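# Route a cable into a cable chain and shut its bars

## Task

Put the cable down inside the cable chain, then close all of the chain's bars so each one sits shut over the cable.

## Robot and tools

Robot: two 7-joint Kinova Gen3 arms, left_arm and right_arm, each with a Robotiq 2F-85 two-finger gripper and a wrist camera. Cameras: cam_high, cam_low, cam_left_wrist, cam_right_wrist, each 896x504.

Frames. The scene frame has its origin at table-top height, midway between the nominal arm bases. +z is up, +x points out over the table, and left_arm is on the +y side. Camera names do not tell you image sides. Each arm reports its hand pose (end_effector_position in metres, end_effector_quat_wxyz) in its own base frame. Calibrated bases in the scene frame: left_arm at (+0.021, +0.327, 0) with quat_wxyz (+1.000, 0, 0, +0.008); right_arm at (+0.003, -0.356, 0) with quat_wxyz (+1.000, 0, 0, -0.004). Up is +z in both. On the gripper, the fingers point along +z and the pads move along y. The reported point lies between the pads when they are shut. Fingertips extend about 19 mm past it when closed and about 6 mm when fully open. Reported poses can be off by a few centimetres.

The row. execute_actions and move both use rows of 16 numbers, each in [-1, 1], covering both arms even if only one moves. The order is left dx, dy, dz, rx, ry, rz, left gripper position, left gripper speed, then the same eight for the right arm. The six pose numbers are an offset, not a pose. They are measured along that arm's current Hand target axes, starting from the Hand target as it stood when the action or move began. 1.0 equals 0.6 m or 180 degrees. rx, ry, rz form a single rotation vector. Sending the same offset twice moves the arm twice. Six zeros re-command the present Hand target; this also ends a push, and you can also command past the gripper to back it off. Orientation commands are clipped to within 32 degrees of the measured orientation at each step, and large turns can swing the elbow.

Gripper numbers are absolute settings. Position +1 is fully open (85 mm), 0 is about 45 mm, and -1 is closed. The mapping is uneven, so check position_measured_pct, which is roughly 50 minus 50 times the position number. Speed -1, 0 and +1 give about 20, 85 and 150 mm/s, and a faster close grips harder. To grip, close to a position narrower than the object and hold it there. To release, open a few millimetres wider than the object. To leave a gripper as it is, resend its last position and speed; a 0 is a real command.

execute_actions(actions, cameras): actions is a list of actions. Each action is a table of up to 15 rows, one row per 1/30 s step. A shorter table repeats its last row until 15 steps are done, so each action lasts 0.5 s. All rows in one action count from that action's start pose. An empty list just returns the current state and images.

move(target, speed, blend, blocking, cameras): target is one row or up to 15 rows. Every row is an offset from the same starting Hand targets, not from the previous row. speed is the top path speed in m/s, from 0.002 to 0.5 (default 0.25). Turning is capped at twice that number in rad/s and never above 0.873 rad/s. Give one speed, or one per target. blend is in metres and rounds corners at the intermediate targets. Paths run in straight lines, end together, and stop after 10 s. They do not avoid obstacles or the other arm. Gripper numbers of the first row are sent at the start. A later row's gripper numbers are applied once everything has come to rest at that row. blocking=false returns after about 0.5 s while the move keeps going. The result adds a move: line. done means the arm is within 3 mm and 2 degrees of its target. Other endings are off_target, moving, held (a check withheld a step, or the clearance check ended the move) and fault. limits=paced means the pose was clipped; limits=held means steps were withheld.

Other tools:
- wait(seconds 0 to 10) lets time pass with the last commands held.
- stop brakes a running move.
- zoom_image(camera, region [x0,y0,x1,y1] in pixels, at most 504x504) enlarges part of the latest image.
- clear_fault(arm) clears a reported torque fault.
- read_manual gives licence text only.
- finished_scene(scene 1 or 2) ends the scene permanently.

Result lines:
- Hand target: the last commanded pose after clipping. The gripper often settles short of it; resend the missing distance if needed.
- Tool commands: what each tool is currently commanded.
- object_status: 0 moving, 1 blocked while opening, 2 stopped on something before the requested position (a firm hold), 3 reached the requested position or the pads met (nothing held, or a soft grip). Keep the position unchanged for up to 1.3 s before judging.
- motor_current_ma: about 1000 on an object, near 0 in free air.
- Joint velocities: reads "within noise" when the arm is still.
- Joint torques: follow the joint order, are noisy, and are positive toward larger joint angles.
- Flange force: the external force on the gripper along its x y z axes, including any held weight. It disappears after a row call and comes back with move or wait.
- Wrist depth: a 7x7 grid of median distances in mm (180 to 4000) for each wrist camera; "-" means no value.
- MOTOR HOT appears from 60 °C. At 75 °C that arm sinks for 30 to 60 s (OVER-TEMPERATURE FAULT).

Avoid the following:
- Dropping the cable or chain, or letting anything leave the table.
- Releasing parts while they are moving, and fast impacts.
- Commanding targets past a firm contact; the arms are stiff and will press hard.
- Overloading the gripper by pushing, pulling, twisting or squeezing something still resting on the table.
- Any contact between the arms, including closing one gripper on the other's fingers.
- Torque faults: joint limits are 104.5 N m (waist, shoulder, upper arm roll, elbow) and 51.3 N m (wrist joints), and a faulted arm stays stopped until cleared.
- Long holds at full stretch, which heat the motors.

A loose object may occasionally get a brief push from outside.

Each tool is called after "Request:" by a JSON object that holds its "api" and its "payload", one argument or row to a line.

## Session

Request:
{"api": "execute_actions", "payload": {
  "actions": []
}}

Scene clock: 0.00 s.
left_arm: end_effector_position=(+0.7652, +0.0683, +0.3571) position_measured_pct=0.0 object_status=3 motor_current_ma=0 end_effector_quat_wxyz=(+0.163, +0.898, +0.123, +0.390) | right_arm: end_effector_position=(+0.2579, -0.2326, +0.2182) position_measured_pct=0.0 object_status=3 motor_current_ma=0 end_effector_quat_wxyz=(-0.328, -0.197, +0.924, -0.015)
Joint positions: left_arm=[-0.775 0.833 1.12 1.205 -0.686 0.638 -1.097] | right_arm=[0.472 0.564 -0.202 1.617 0.423 1.584 2.13]
Joint velocities: within noise
Joint torques (N m): no reading
Motor temperatures (°C): left_arm=[34 33 35 40 35 37 40] | right_arm=[36 37 34 35 43 46 44]
Flange force (N): no reading
Wrist depth (mm): cam_left_wrist=[1904 2088 2276 2087 2253 2400 1968 / 1777 1908 2100 2141 2196 2224 2589 / 1633 1772 1878 2089 2215 2263 2678 / 1528 1647 1750 1902 2067 2247 2490 / 1435 1542 1627 1779 1906 2034 2249 / 533 1431 1556 1648 1762 1912 2086 / 503 528 564 1545 1653 1754 1886] | cam_right_wrist=[537 549 557 569 598 614 1889 / 500 508 517 529 544 568 581 / 467 473 483 494 510 526 542 / 435 443 458 466 481 492 505 / 411 419 433 442 451 462 469 / 389 397 409 417 425 433 438 / 370 376 386 395 402 407 412]
Hand target: left_arm +0.7652, +0.0683, +0.3571; +0.163, +0.898, +0.123, +0.390 | right_arm +0.2579, -0.2326, +0.2182; -0.328, -0.197, +0.924, -0.015
Tool commands: left_gripper/position=+1.0 left_gripper/speed=+1.0 right_gripper/position=+1.0 right_gripper/speed=+1.0

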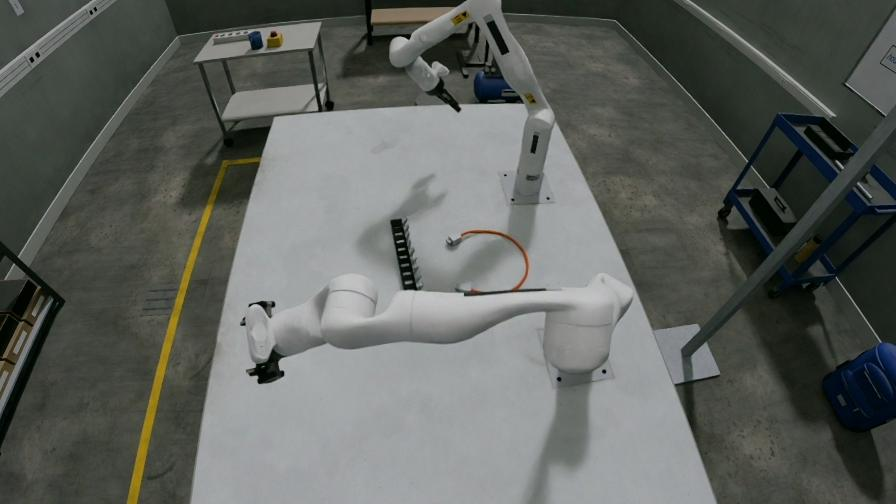

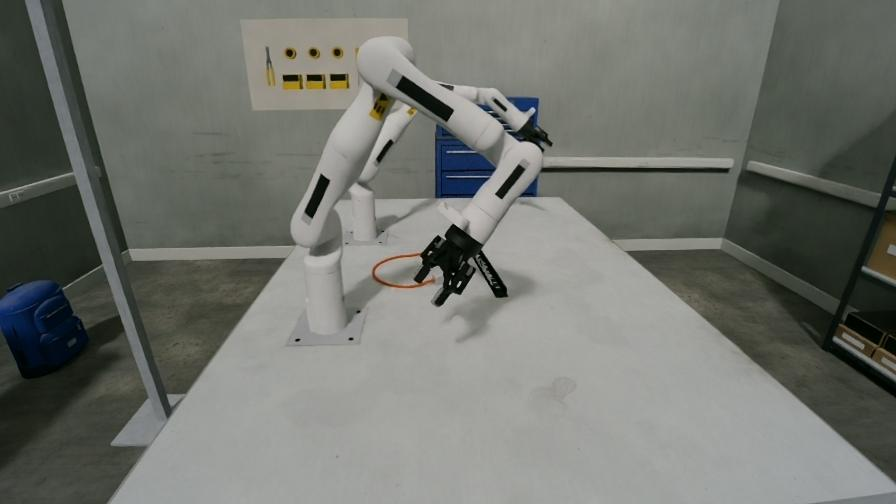

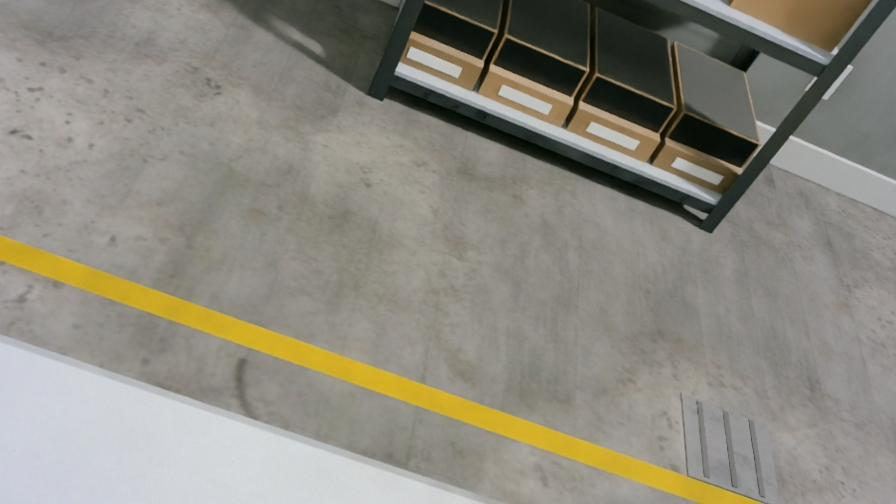

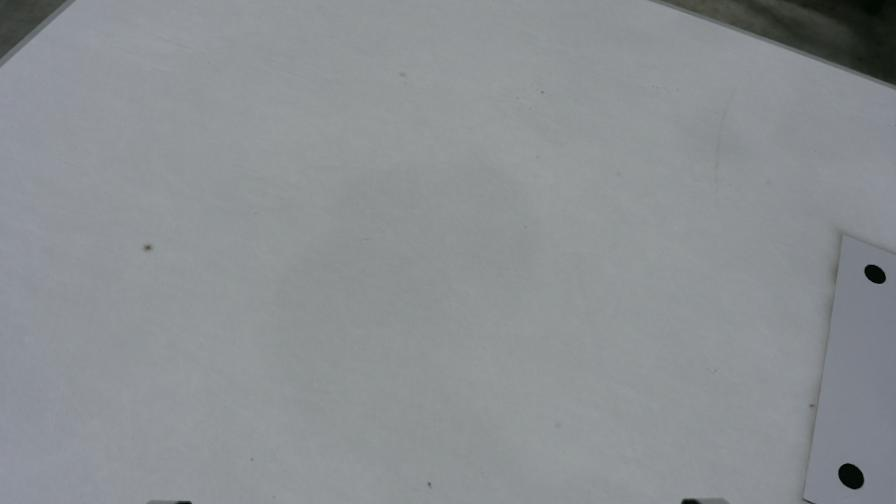

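Request:
{"api": "zoom_image", "payload": {
  "camera": "cam_high",
  "region": [370, 200, 550, 310]
}}

Request:
{"api": "zoom_image", "payload": {
  "camera": "cam_low",
  "region": [350, 220, 530, 320]
}}

Scaled by 2.800 from the camera's 896x504 image, which has a finer 1280x720 frame.

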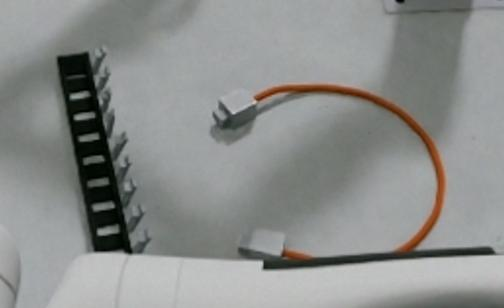

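Scaled by 2.800 from the camera's 896x504 image, which has a finer 1280x720 frame.

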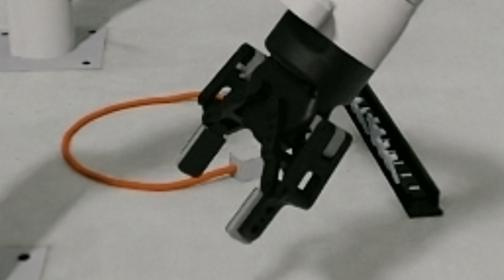

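Request:
{"api": "move", "payload": {
  "target": [-0.6225,0.606,-0.384,0.107,-0.257,0.081,1,1,0,0,0,0,0,0,1,1]
}}

Scene clock: 18.27 s.
left_arm: end_effector_position=(+0.3799, -0.3494, +0.3997) position_measured_pct=0.0 object_status=3 motor_current_ma=0 end_effector_quat_wxyz=(+0.001, +1.000, +0.000, +0.000) | right_arm: end_effector_position=(+0.2579, -0.2326, +0.2182) position_measured_pct=0.0 object_status=3 motor_current_ma=0 end_effector_quat_wxyz=(-0.328, -0.197, +0.924, -0.015)
Joint positions: left_arm=[0.282 0.647 1.045 0.89 -0.572 1.84 -0.518] | right_arm=[0.472 0.564 -0.202 1.617 0.423 1.584 2.13]
Joint velocities: within noise
Joint torques (N m): left_arm=[0.72 -19.15 3.64 -8.25 -0.41 0.19 -0.12] | right_arm=[-0.29 -18.73 -2 -5.73 0.55 1.69 -0.02]
Motor temperatures (°C): left_arm=[34 34 35 40 35 37 40] | right_arm=[36 37 34 35 42 46 44]
Flange force (N): left_arm=[-3.6 -5.0 6.3] | right_arm=[-3.1 -4.7 0.5]
Wrist depth (mm): cam_left_wrist=[552 548 547 546 542 541 539 / 551 549 548 545 543 542 541 / 548 549 547 546 543 541 540 / 550 548 544 542 540 538 539 / 551 548 547 545 543 542 539 / 552 549 548 545 541 540 540 / 552 547 546 544 542 540 539] | cam_right_wrist=[537 550 555 569 595 614 1884 / 500 509 517 529 546 566 581 / 466 472 483 493 510 528 541 / 435 444 456 466 481 491 504 / 410 420 433 442 451 462 471 / 389 397 409 418 425 433 437 / 369 377 386 395 402 407 411]
Hand target: left_arm +0.3798, -0.3494, +0.3997; +0.001, +1.000, +0.000, +0.000 | right_arm +0.2579, -0.2326, +0.2182; -0.328, -0.197, +0.924, -0.015
Off the commanded pose: left_arm 0.000 m, 0 deg | right_arm 0.000 m, 0 deg.
move: done

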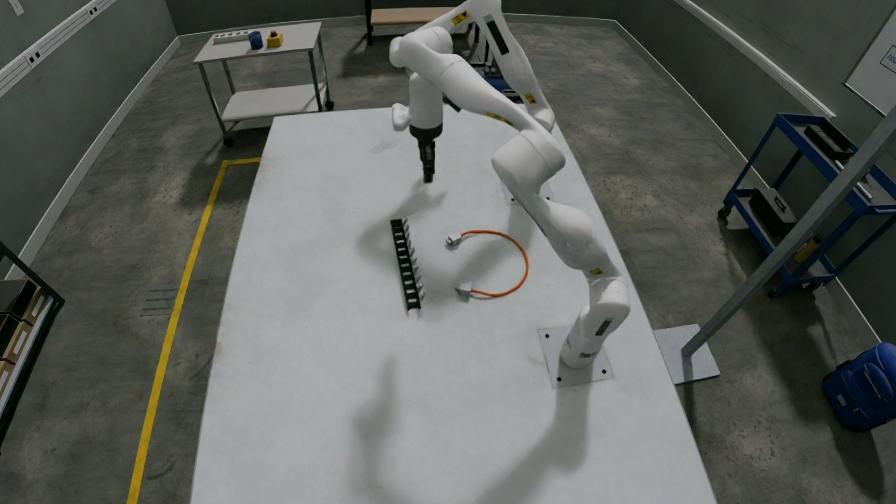

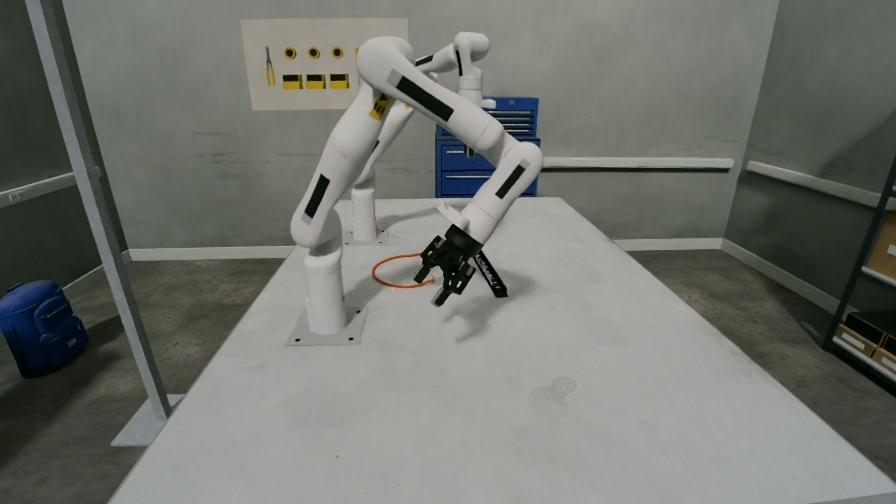

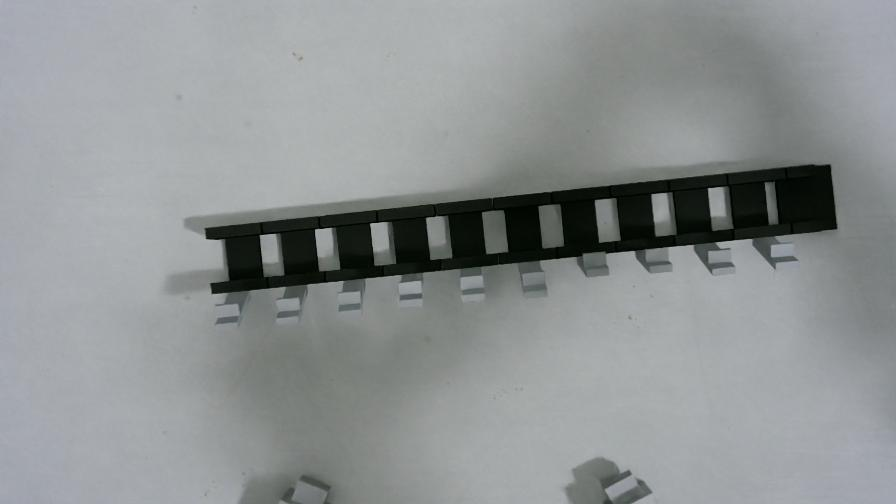

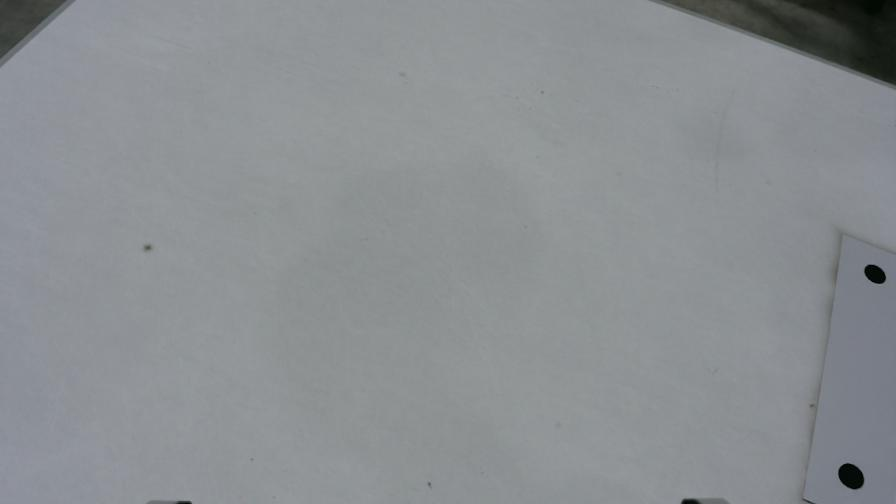

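Request:
{"api": "zoom_image", "payload": {
  "camera": "cam_left_wrist",
  "region": [200, 150, 520, 340]
}}

Request:
{"api": "zoom_image", "payload": {
  "camera": "cam_left_wrist",
  "region": [520, 150, 840, 340]
}}

Request:
{"api": "move", "payload": {
  "target": [-0.2,0,0,0,0,0,1,1,0,0,0,0,0,0,1,1],
  "cameras": ["cam_left_wrist"]
}}

Scaled by 1.575 from the camera's 896x504 image, which has a finer 1280x720 frame.

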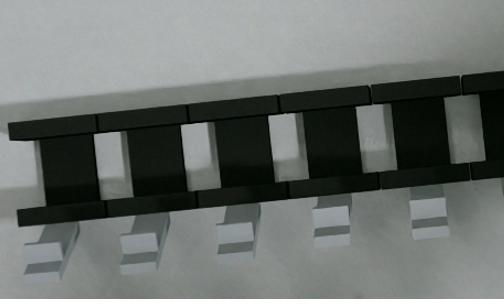

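Scaled by 1.575 from the camera's 896x504 image, which has a finer 1280x720 frame.

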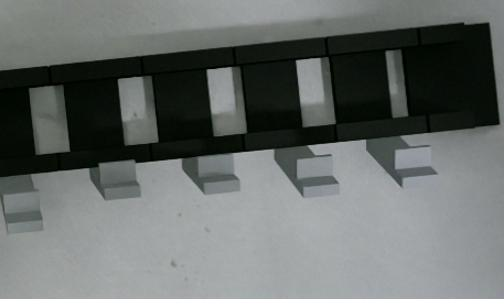

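Scene clock: 22.70 s.
left_arm: end_effector_position=(+0.2599, -0.3493, +0.3996) position_measured_pct=0.0 object_status=3 motor_current_ma=0 end_effector_quat_wxyz=(+0.001, +1.000, +0.000, +0.000) | right_arm: end_effector_position=(+0.2579, -0.2326, +0.2182) position_measured_pct=0.0 object_status=3 motor_current_ma=0 end_effector_quat_wxyz=(-0.328, -0.197, +0.924, -0.015)
Joint positions: left_arm=[0.214 0.443 1.134 1.231 -0.403 1.7 -0.319] | right_arm=[0.472 0.564 -0.202 1.617 0.423 1.584 2.13]
Joint velocities: within noise
Joint torques (N m): left_arm=[0.65 -13.85 2.84 -9.5 -0.4 0.16 -0.14] | right_arm=[-0.27 -18.73 -1.97 -5.71 0.54 1.68 -0.04]
Motor temperatures (°C): left_arm=[34 34 35 40 35 37 40] | right_arm=[36 37 34 35 42 46 44]
Flange force (N): left_arm=[-2.4 -5.5 5.9] | right_arm=[-3.1 -4.7 0.4]
Wrist depth (mm): cam_left_wrist=[550 549 542 541 538 540 540 / 552 551 548 545 543 544 543 / 552 549 548 545 544 544 539 / 551 549 548 545 545 542 540 / 552 550 546 547 541 541 541 / 552 549 548 546 544 542 541 / 552 550 546 545 543 542 539] | cam_right_wrist=[537 549 555 569 594 613 1888 / 501 509 517 529 545 568 580 / 467 472 483 493 510 528 540 / 435 443 457 466 480 492 504 / 411 419 434 442 451 461 470 / 389 396 409 417 425 433 438 / 370 377 387 395 402 408 411]
Hand target: left_arm +0.2599, -0.3493, +0.3996; +0.001, +1.000, +0.000, +0.000 | right_arm +0.2579, -0.2326, +0.2182; -0.328, -0.197, +0.924, -0.015
Off the commanded pose: left_arm 0.000 m, 0 deg | right_arm 0.000 m, 0 deg.
move: done
Images, in order (width x height): cam_left_wrist 896x504.

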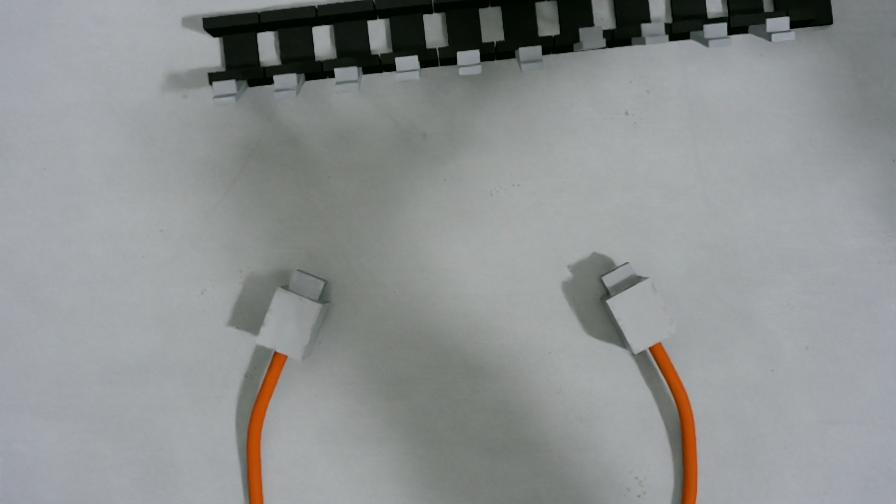

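Request:
{"api": "move", "payload": {
  "target": [0.068,0.07,0.503,0,0.25,0,1,1,0,0,0,0,0,0,1,1],
  "cameras": ["cam_left_wrist"]
}}

Request:
{"api": "zoom_image", "payload": {
  "camera": "cam_left_wrist",
  "region": [200, 50, 700, 350]
}}

Scene clock: 38.77 s.
left_arm: end_effector_position=(+0.3009, -0.3917, +0.0979) position_measured_pct=0.0 object_status=3 motor_current_ma=0 end_effector_quat_wxyz=(+0.001, +0.924, +0.000, +0.383) | right_arm: end_effector_position=(+0.2579, -0.2326, +0.2182) position_measured_pct=0.0 object_status=3 motor_current_ma=0 end_effector_quat_wxyz=(-0.328, -0.197, +0.924, -0.015)
Joint positions: left_arm=[0.898 0.801 0.601 2.038 -1.578 1.159 1.043] | right_arm=[0.472 0.564 -0.202 1.617 0.423 1.584 2.13]
Joint velocities: within noise
Joint torques (N m): left_arm=[0.7 -18.23 2.2 -4.63 -1.3 2.07 -0.09] | right_arm=[-0.28 -18.73 -2 -5.72 0.54 1.69 -0.03]
Motor temperatures (°C): left_arm=[34 34 35 40 35 37 40] | right_arm=[36 37 33 35 42 46 43]
Flange force (N): left_arm=[-0.8 -3.0 1.3] | right_arm=[-3.1 -4.7 0.4]
Wrist depth (mm): cam_left_wrist=[447 454 450 439 443 442 438 / 411 410 399 405 402 391 395 / 375 372 370 369 366 364 355 / 313 312 315 315 295 283 283 / 290 292 297 302 301 304 305 / 295 294 288 291 290 285 288 / 277 275 274 273 272 271 269] | cam_right_wrist=[537 547 556 569 595 615 1887 / 501 509 518 529 546 565 580 / 466 472 483 491 510 528 541 / 435 443 456 465 481 493 505 / 410 420 434 443 451 462 470 / 389 397 409 417 425 434 437 / 369 377 386 395 402 407 411]
Hand target: left_arm +0.3008, -0.3917, +0.0979; +0.001, +0.924, +0.000, +0.383 | right_arm +0.2579, -0.2326, +0.2182; -0.328, -0.197, +0.924, -0.015
Off the commanded pose: left_arm 0.000 m, 0 deg | right_arm 0.000 m, 0 deg.
move: done
Images, in order (width x height): cam_left_wrist 896x504.

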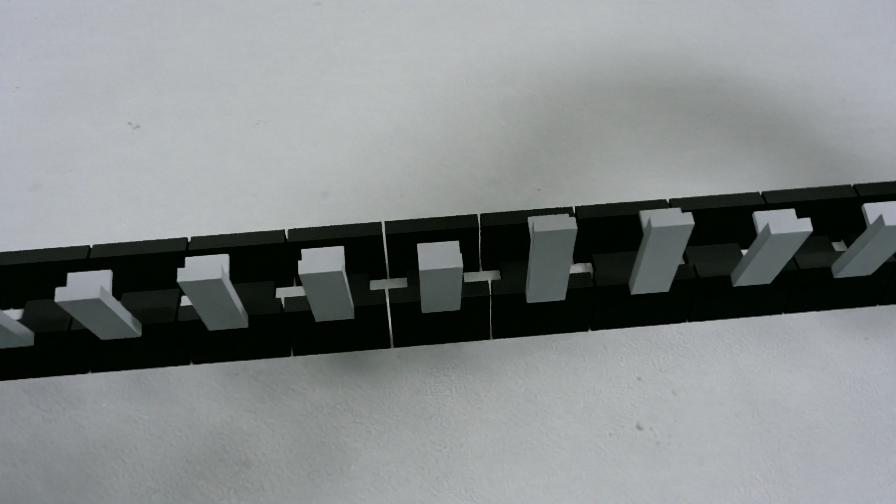

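Scaled by 1.008 from the camera's 896x504 image, which has a finer 1280x720 frame.

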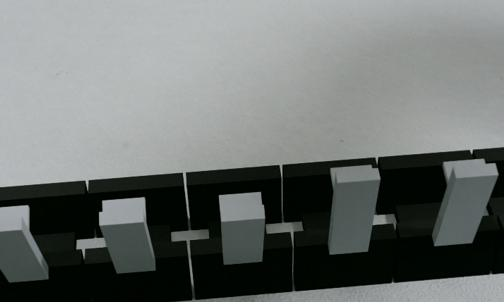

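Request:
{"api": "move", "payload": {
  "target": [0.236,-0.02,-0.542,0,-0.25,0,1,1,0,0,0,0,0,0,1,1],
  "cameras": ["cam_left_wrist"]
}}

Scene clock: 48.17 s.
left_arm: end_effector_position=(+0.1708, -0.3792, +0.4279) position_measured_pct=0.0 object_status=3 motor_current_ma=0 end_effector_quat_wxyz=(+0.001, +1.000, +0.000, +0.000) | right_arm: end_effector_position=(+0.2579, -0.2326, +0.2182) position_measured_pct=0.0 object_status=3 motor_current_ma=0 end_effector_quat_wxyz=(-0.328, -0.197, +0.924, -0.015)
Joint positions: left_arm=[0.416 0.372 1.093 1.196 -0.335 1.756 -0.156] | right_arm=[0.472 0.564 -0.202 1.617 0.423 1.584 2.13]
Joint velocities: within noise
Joint torques (N m): left_arm=[0.7 -12.9 2.61 -9.43 -0.3 0.16 -0.1] | right_arm=[-0.26 -18.69 -2.02 -5.7 0.53 1.69 0.01]
Motor temperatures (°C): left_arm=[34 34 34 40 35 37 40] | right_arm=[36 37 33 35 42 46 43]
Flange force (N): left_arm=[-0.3 -4.3 5.5] | right_arm=[-3.1 -4.7 0.4]
Wrist depth (mm): cam_left_wrist=[578 578 576 576 574 569 568 / 579 579 574 575 573 570 572 / 580 578 575 576 573 570 570 / 580 578 578 574 572 571 567 / 580 578 576 575 574 570 569 / 581 578 578 575 573 570 569 / 582 577 577 572 571 572 570] | cam_right_wrist=[536 551 556 570 595 612 1882 / 500 509 518 528 545 565 579 / 467 471 482 493 511 527 539 / 436 444 458 466 480 492 504 / 411 419 433 443 452 461 468 / 388 397 409 417 426 432 437 / 369 376 387 395 402 407 411]
Hand target: left_arm +0.1708, -0.3792, +0.4279; +0.001, +1.000, +0.000, +0.000 | right_arm +0.2579, -0.2326, +0.2182; -0.328, -0.197, +0.924, -0.015
Off the commanded pose: left_arm 0.000 m, 0 deg | right_arm 0.000 m, 0 deg.
move: done
Images, in order (width x height): cam_left_wrist 896x504.

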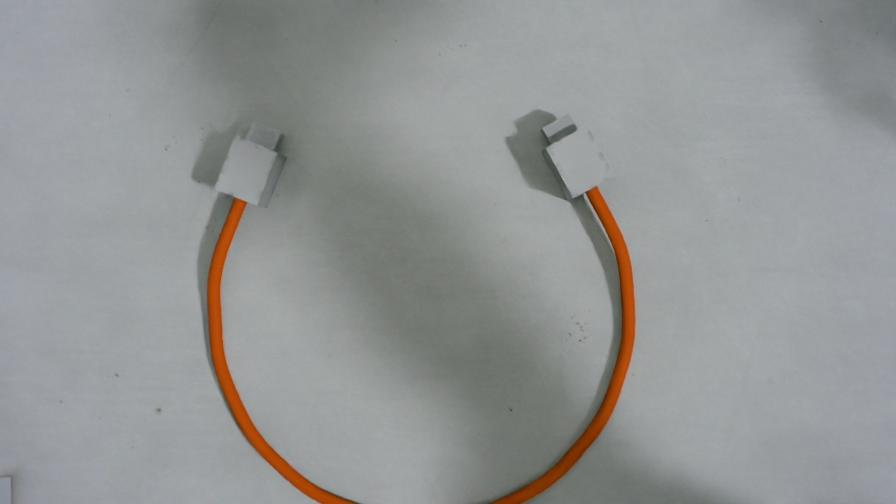

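Request:
{"api": "zoom_image", "payload": {
  "camera": "cam_left_wrist",
  "region": [170, 100, 330, 230]
}}

Request:
{"api": "zoom_image", "payload": {
  "camera": "cam_left_wrist",
  "region": [490, 90, 650, 220]
}}

Scaled by 3.150 from the camera's 896x504 image, which has a finer 1280x720 frame.

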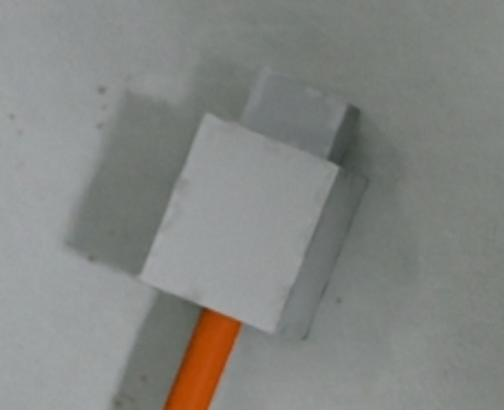

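Scaled by 3.150 from the camera's 896x504 image, which has a finer 1280x720 frame.

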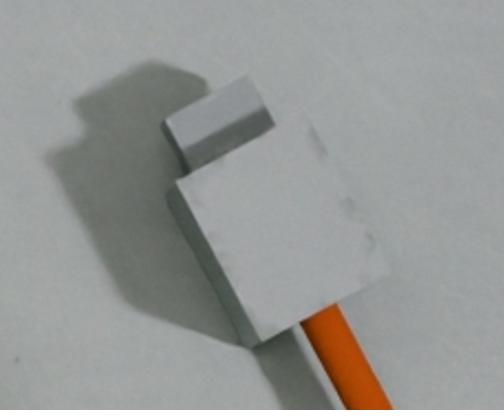

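Request:
{"api": "move", "payload": {
  "target": [0.1737,-0.207,0.297,0,0,0.117,1,1,-0.294,0.690,-0.208,0.0385,-0.21,-0.0104,1,1]
}}

Scene clock: 76.27 s.
left_arm: end_effector_position=(+0.2752, -0.2553, +0.2496) position_measured_pct=0.0 object_status=3 motor_current_ma=0 end_effector_quat_wxyz=(+0.000, +0.983, -0.183, +0.000) | right_arm: end_effector_position=(+0.3024, +0.2312, +0.2502) position_measured_pct=0.0 object_status=3 motor_current_ma=0 end_effector_quat_wxyz=(+0.001, -0.226, +0.974, +0.000)
Joint positions: left_arm=[-0.172 0.395 1.181 1.823 -0.394 1.189 -0.806] | right_arm=[-0.253 0.269 -0.588 1.766 0.163 1.153 1.136]
Joint velocities: within noise
Joint torques (N m): left_arm=[0.77 -10.53 2.99 -8.8 -0.35 0.16 -0.14] | right_arm=[-0.27 -14.16 -3.1 -8.12 -0.21 -0.05 -0.01]
Motor temperatures (°C): left_arm=[34 34 34 39 35 37 40] | right_arm=[36 37 33 35 42 46 43]
Flange force (N): left_arm=[-3.5 -3.5 2.6] | right_arm=[-5.3 -0.5 2.5]
Wrist depth (mm): cam_left_wrist=[400 397 392 396 394 392 391 / 400 398 395 396 395 393 392 / 399 398 397 395 394 393 392 / 400 397 397 395 394 393 392 / 400 398 397 394 394 394 391 / 400 398 397 368 394 393 393 / 399 398 397 395 394 393 392] | cam_right_wrist=[392 393 395 396 397 399 400 / 393 394 396 397 398 400 401 / 393 395 396 397 398 400 400 / 394 395 396 397 399 400 401 / 394 395 397 397 399 399 402 / 394 396 396 398 399 400 401 / 394 396 397 398 400 401 402]
Hand target: left_arm +0.2752, -0.2553, +0.2496; +0.000, +0.983, -0.183, +0.000 | right_arm +0.3024, +0.2312, +0.2502; +0.001, -0.226, +0.974, +0.000
Off the commanded pose: left_arm 0.000 m, 0 deg | right_arm 0.000 m, 0 deg.
move: done

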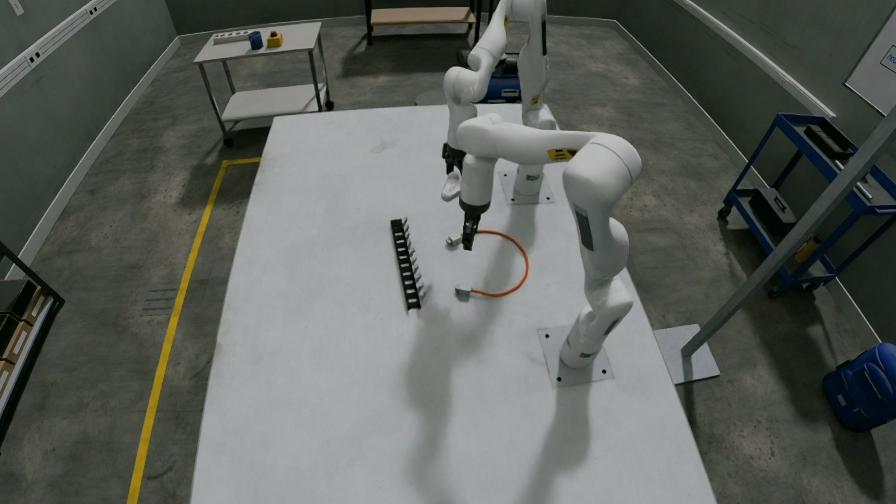

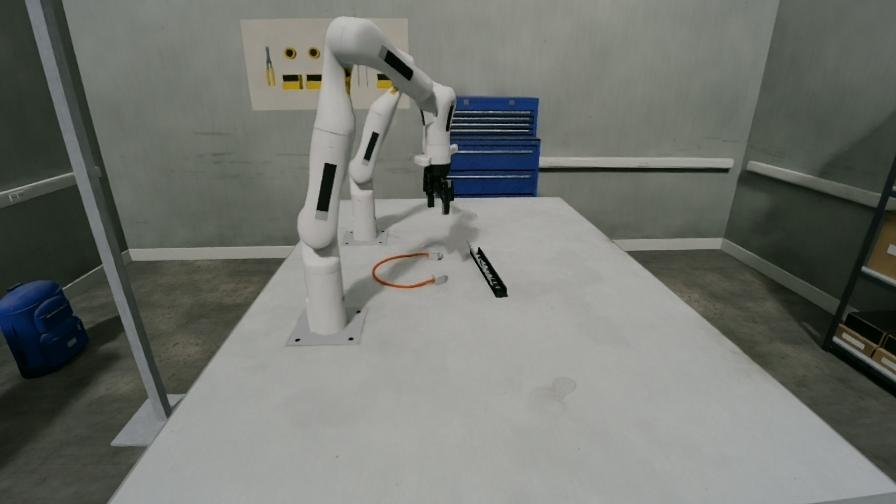

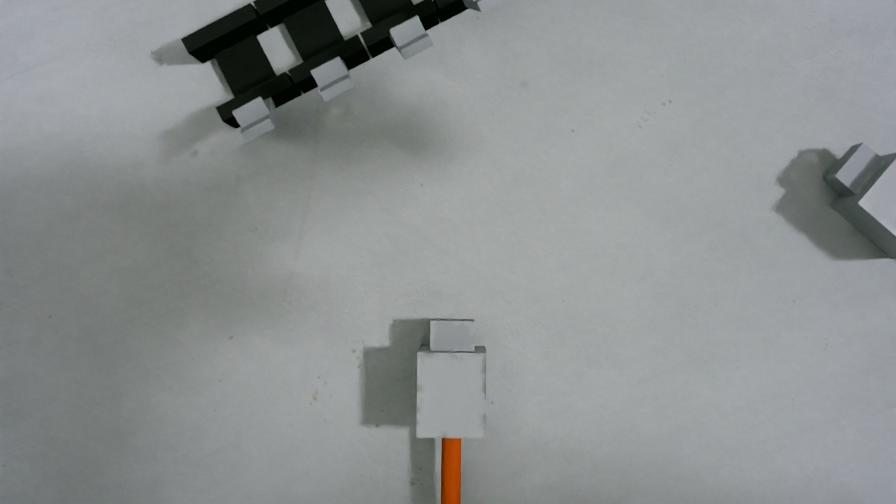

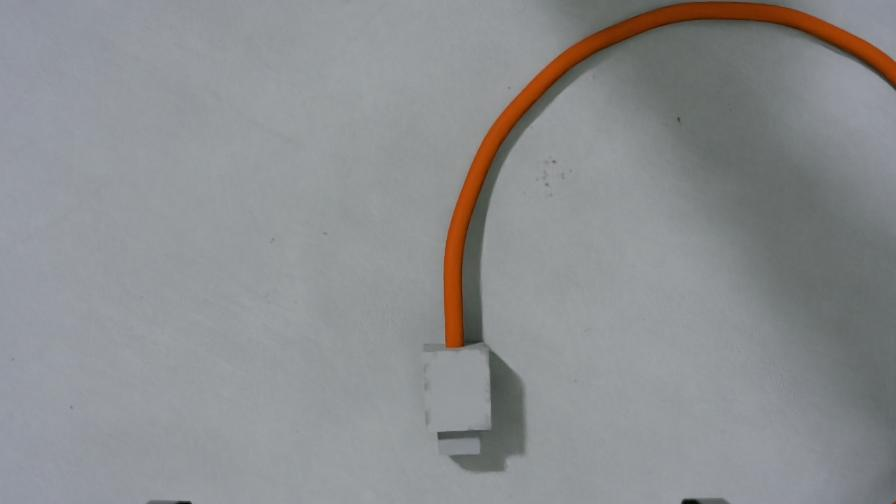

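Request:
{"api": "move", "payload": {
  "target": [0,0,0.233,0,0,0,1,1,0,0,0.233,0,0,0,1,1],
  "cameras": ["cam_left_wrist","cam_right_wrist"]
}}

Scene clock: 80.80 s.
left_arm: end_effector_position=(+0.2754, -0.2555, +0.1098) position_measured_pct=0.0 object_status=3 motor_current_ma=0 end_effector_quat_wxyz=(+0.000, +0.983, -0.183, +0.000) | right_arm: end_effector_position=(+0.3026, +0.2313, +0.1104) position_measured_pct=0.0 object_status=3 motor_current_ma=0 end_effector_quat_wxyz=(+0.001, -0.226, +0.974, +0.000)
Joint positions: left_arm=[0.037 0.616 0.942 2.051 -0.689 0.824 -0.55] | right_arm=[-0.34 0.487 -0.513 1.999 0.35 0.74 0.961]
Joint velocities: within noise
Joint torques (N m): left_arm=[0.76 -13.87 3.75 -6.11 -0.38 0.14 -0.17] | right_arm=[-0.21 -16.22 -3.56 -5.58 -0.2 -0.04 -0.03]
Motor temperatures (°C): left_arm=[34 34 34 39 35 37 40] | right_arm=[36 37 33 35 42 46 43]
Flange force (N): left_arm=[-2.0 -2.7 1.2] | right_arm=[-4.5 0.2 6.0]
Wrist depth (mm): cam_left_wrist=[257 256 256 255 254 253 252 / 257 256 255 255 254 253 253 / 257 256 256 254 254 254 252 / 257 256 256 255 254 254 252 / 257 256 256 254 253 253 253 / 257 257 256 235 254 253 253 / 257 257 256 227 254 254 253] | cam_right_wrist=[255 256 257 258 258 259 260 / 255 256 257 258 259 259 260 / 256 256 258 258 259 260 260 / 256 257 258 258 259 260 261 / 256 257 258 258 259 260 261 / 256 257 258 258 259 260 261 / 257 257 258 231 260 260 261]
Hand target: left_arm +0.2753, -0.2555, +0.1098; +0.000, +0.983, -0.183, +0.000 | right_arm +0.3026, +0.2313, +0.1104; +0.001, -0.226, +0.974, +0.000
Off the commanded pose: left_arm 0.000 m, 0 deg | right_arm 0.000 m, 0 deg.
move: done
Images, in order (width x height): cam_left_wrist 896x504, cam_right_wrist 896x504.

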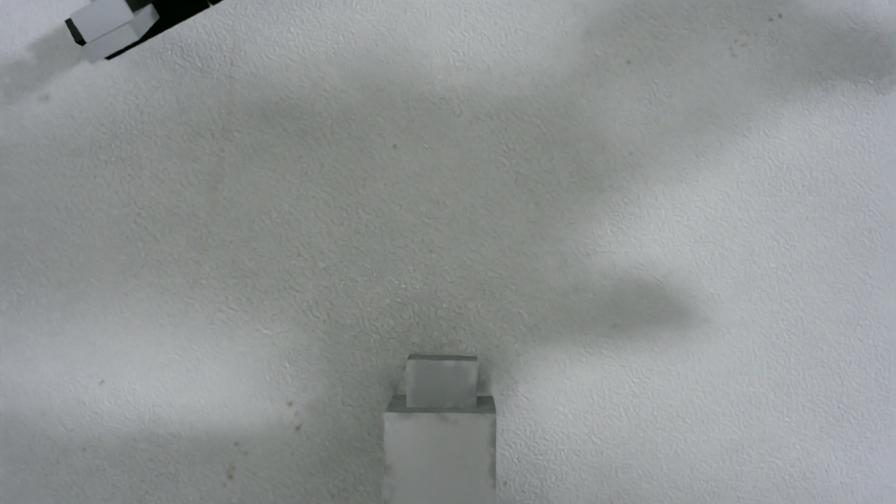

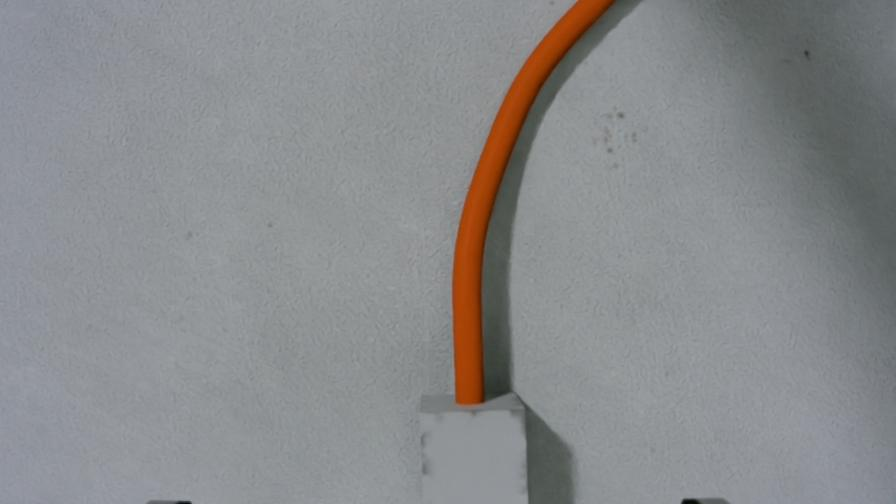

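Request:
{"api": "move", "payload": {
  "target": [-0.007,0.0117,0.1465,0,0,0,1,1,0.005,0.0167,0.1465,0,0,0,1,1],
  "cameras": ["cam_left_wrist","cam_right_wrist"],
  "speed": 0.1
}}

Request:
{"api": "move", "payload": {
  "target": [0,0,0,0,0,0,0.1,-1,0,0,0,0,0,0,0.1,-1]
}}

Scene clock: 95.43 s.
left_arm: end_effector_position=(+0.2690, -0.2606, +0.0219) position_measured_pct=0.0 object_status=3 motor_current_ma=0 end_effector_quat_wxyz=(+0.000, +0.983, -0.183, +0.000) | right_arm: end_effector_position=(+0.2957, +0.2390, +0.0225) position_measured_pct=0.0 object_status=3 motor_current_ma=0 end_effector_quat_wxyz=(+0.001, -0.226, +0.974, +0.000)
Joint positions: left_arm=[0.215 0.772 0.714 2.12 -0.938 0.602 -0.326] | right_arm=[-0.476 0.67 -0.375 2.074 0.512 0.485 0.789]
Joint velocities: within noise
Joint torques (N m): left_arm=[0.83 -15.82 3.55 -4.07 -0.36 0.18 -0.12] | right_arm=[-0.25 -17.62 -3.39 -3.45 -0.23 -0.03 0]
Motor temperatures (°C): left_arm=[34 34 34 39 35 37 40] | right_arm=[36 37 33 35 42 46 43]
Flange force (N): left_arm=[-1.0 -2.7 -0.1] | right_arm=[-1.9 0.0 8.0]
Wrist depth (mm): cam_left_wrist=[- - - - - - - / - - - - - - - / - - - - - - - / - - - - - - - / - - - - - - - / - - - - - - - / - - - - - - -] | cam_right_wrist=[- - - - - - - / - - - - - - - / - - - - - - - / - - - - - - - / - - - - - - - / - - - - - - - / - - - - - - -]
Hand target: left_arm +0.2690, -0.2606, +0.0219; +0.000, +0.983, -0.183, +0.000 | right_arm +0.2957, +0.2390, +0.0224; +0.001, -0.226, +0.974, +0.000
Off the commanded pose: left_arm 0.000 m, 0 deg | right_arm 0.000 m, 0 deg.
move: done
Images, in order (width x height): cam_left_wrist 896x504, cam_right_wrist 896x504.

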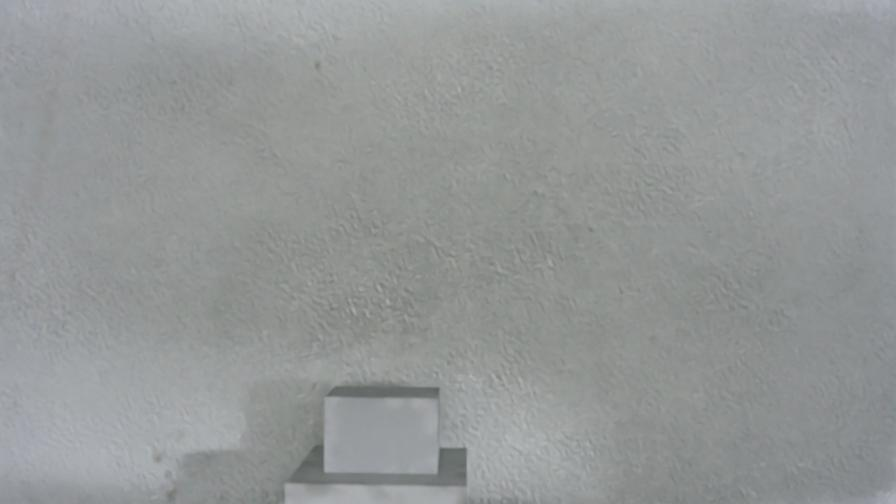

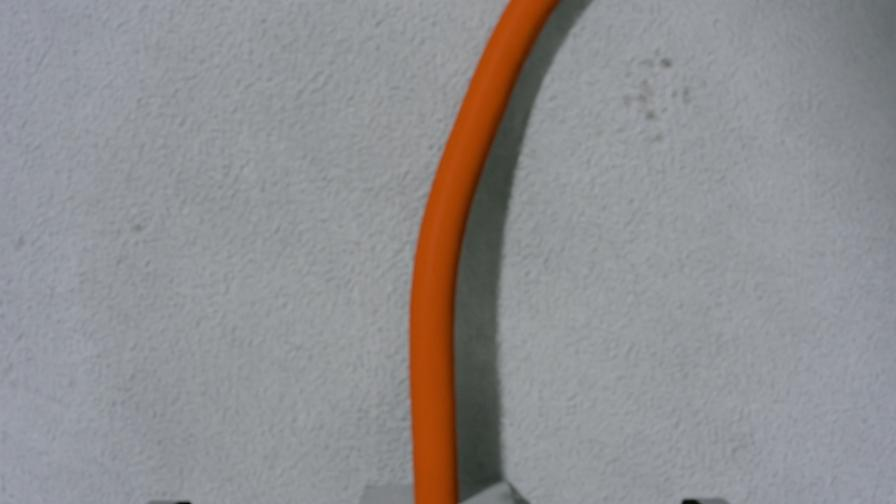

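Scene clock: 97.67 s.
left_arm: end_effector_position=(+0.2690, -0.2606, +0.0219) position_measured_pct=45.0 object_status=0 motor_current_ma=0 end_effector_quat_wxyz=(+0.000, +0.983, -0.183, +0.000) | right_arm: end_effector_position=(+0.2957, +0.2390, +0.0224) position_measured_pct=45.0 object_status=0 motor_current_ma=0 end_effector_quat_wxyz=(+0.001, -0.226, +0.974, +0.000)
Joint positions: left_arm=[0.215 0.772 0.714 2.12 -0.938 0.602 -0.326] | right_arm=[-0.476 0.67 -0.375 2.074 0.512 0.485 0.789]
Joint velocities: within noise
Joint torques (N m): left_arm=[0.76 -15.72 3.68 -3.93 -0.3 0.16 -0.13] | right_arm=[-0.25 -17.7 -3.34 -3.46 -0.17 -0.05 0.01]
Motor temperatures (°C): left_arm=[34 34 34 39 35 37 40] | right_arm=[36 37 33 35 42 46 43]
Flange force (N): left_arm=[-0.9 -2.4 0.4] | right_arm=[-2.0 0.1 7.9]
Wrist depth (mm): cam_left_wrist=[- - - - - - - / - - - - - - - / - - - - - - - / - - - - - - - / - - - - - - - / - - - - - - - / - - - - - - -] | cam_right_wrist=[- - - - - - - / - - - - - - - / - - - - - - - / - - - - - - - / - - - - - - - / - - - - - - - / - - - - - - -]
Hand target: left_arm +0.2690, -0.2606, +0.0219; +0.000, +0.983, -0.183, +0.000 | right_arm +0.2957, +0.2390, +0.0224; +0.001, -0.226, +0.974, +0.000
Off the commanded pose: left_arm 0.000 m, 0 deg | right_arm 0.000 m, 0 deg.
move: done

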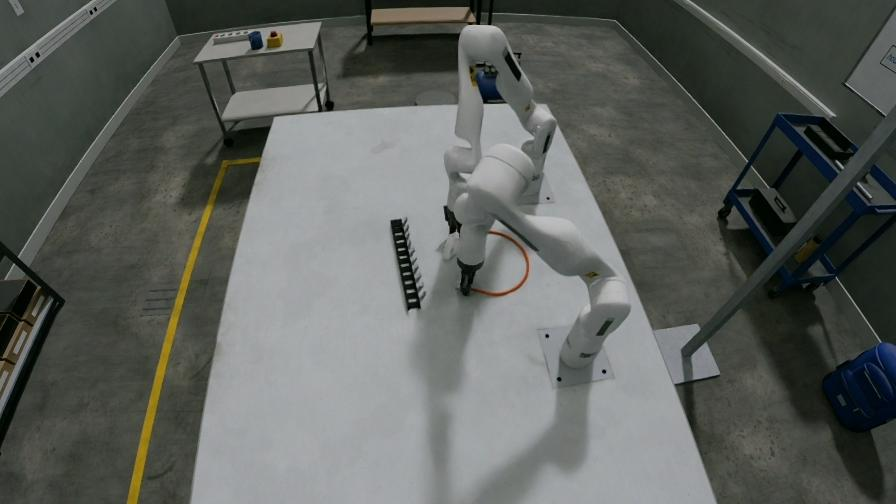

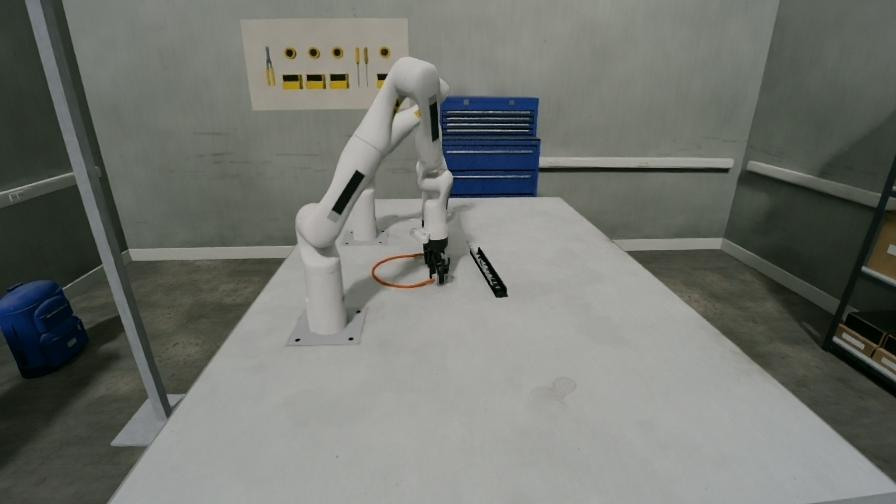

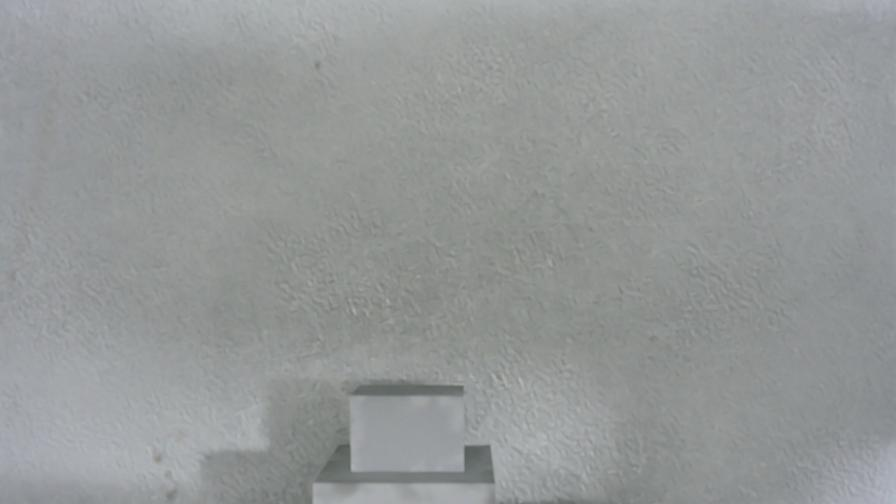

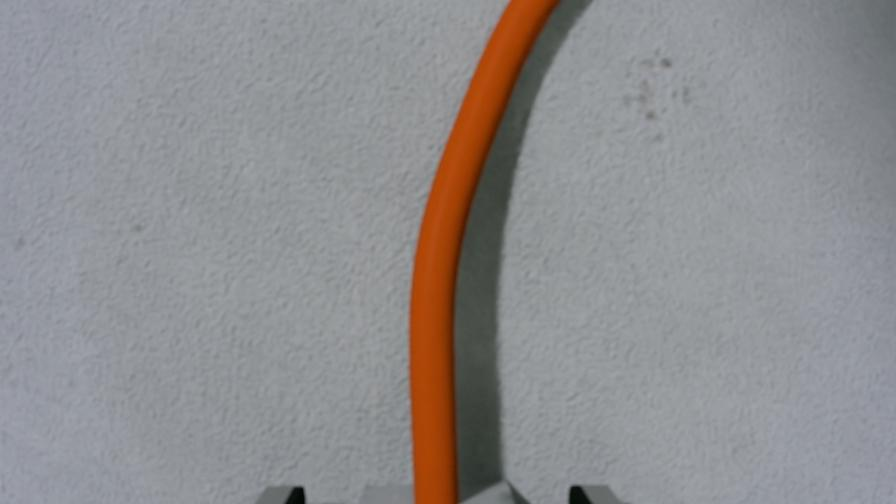

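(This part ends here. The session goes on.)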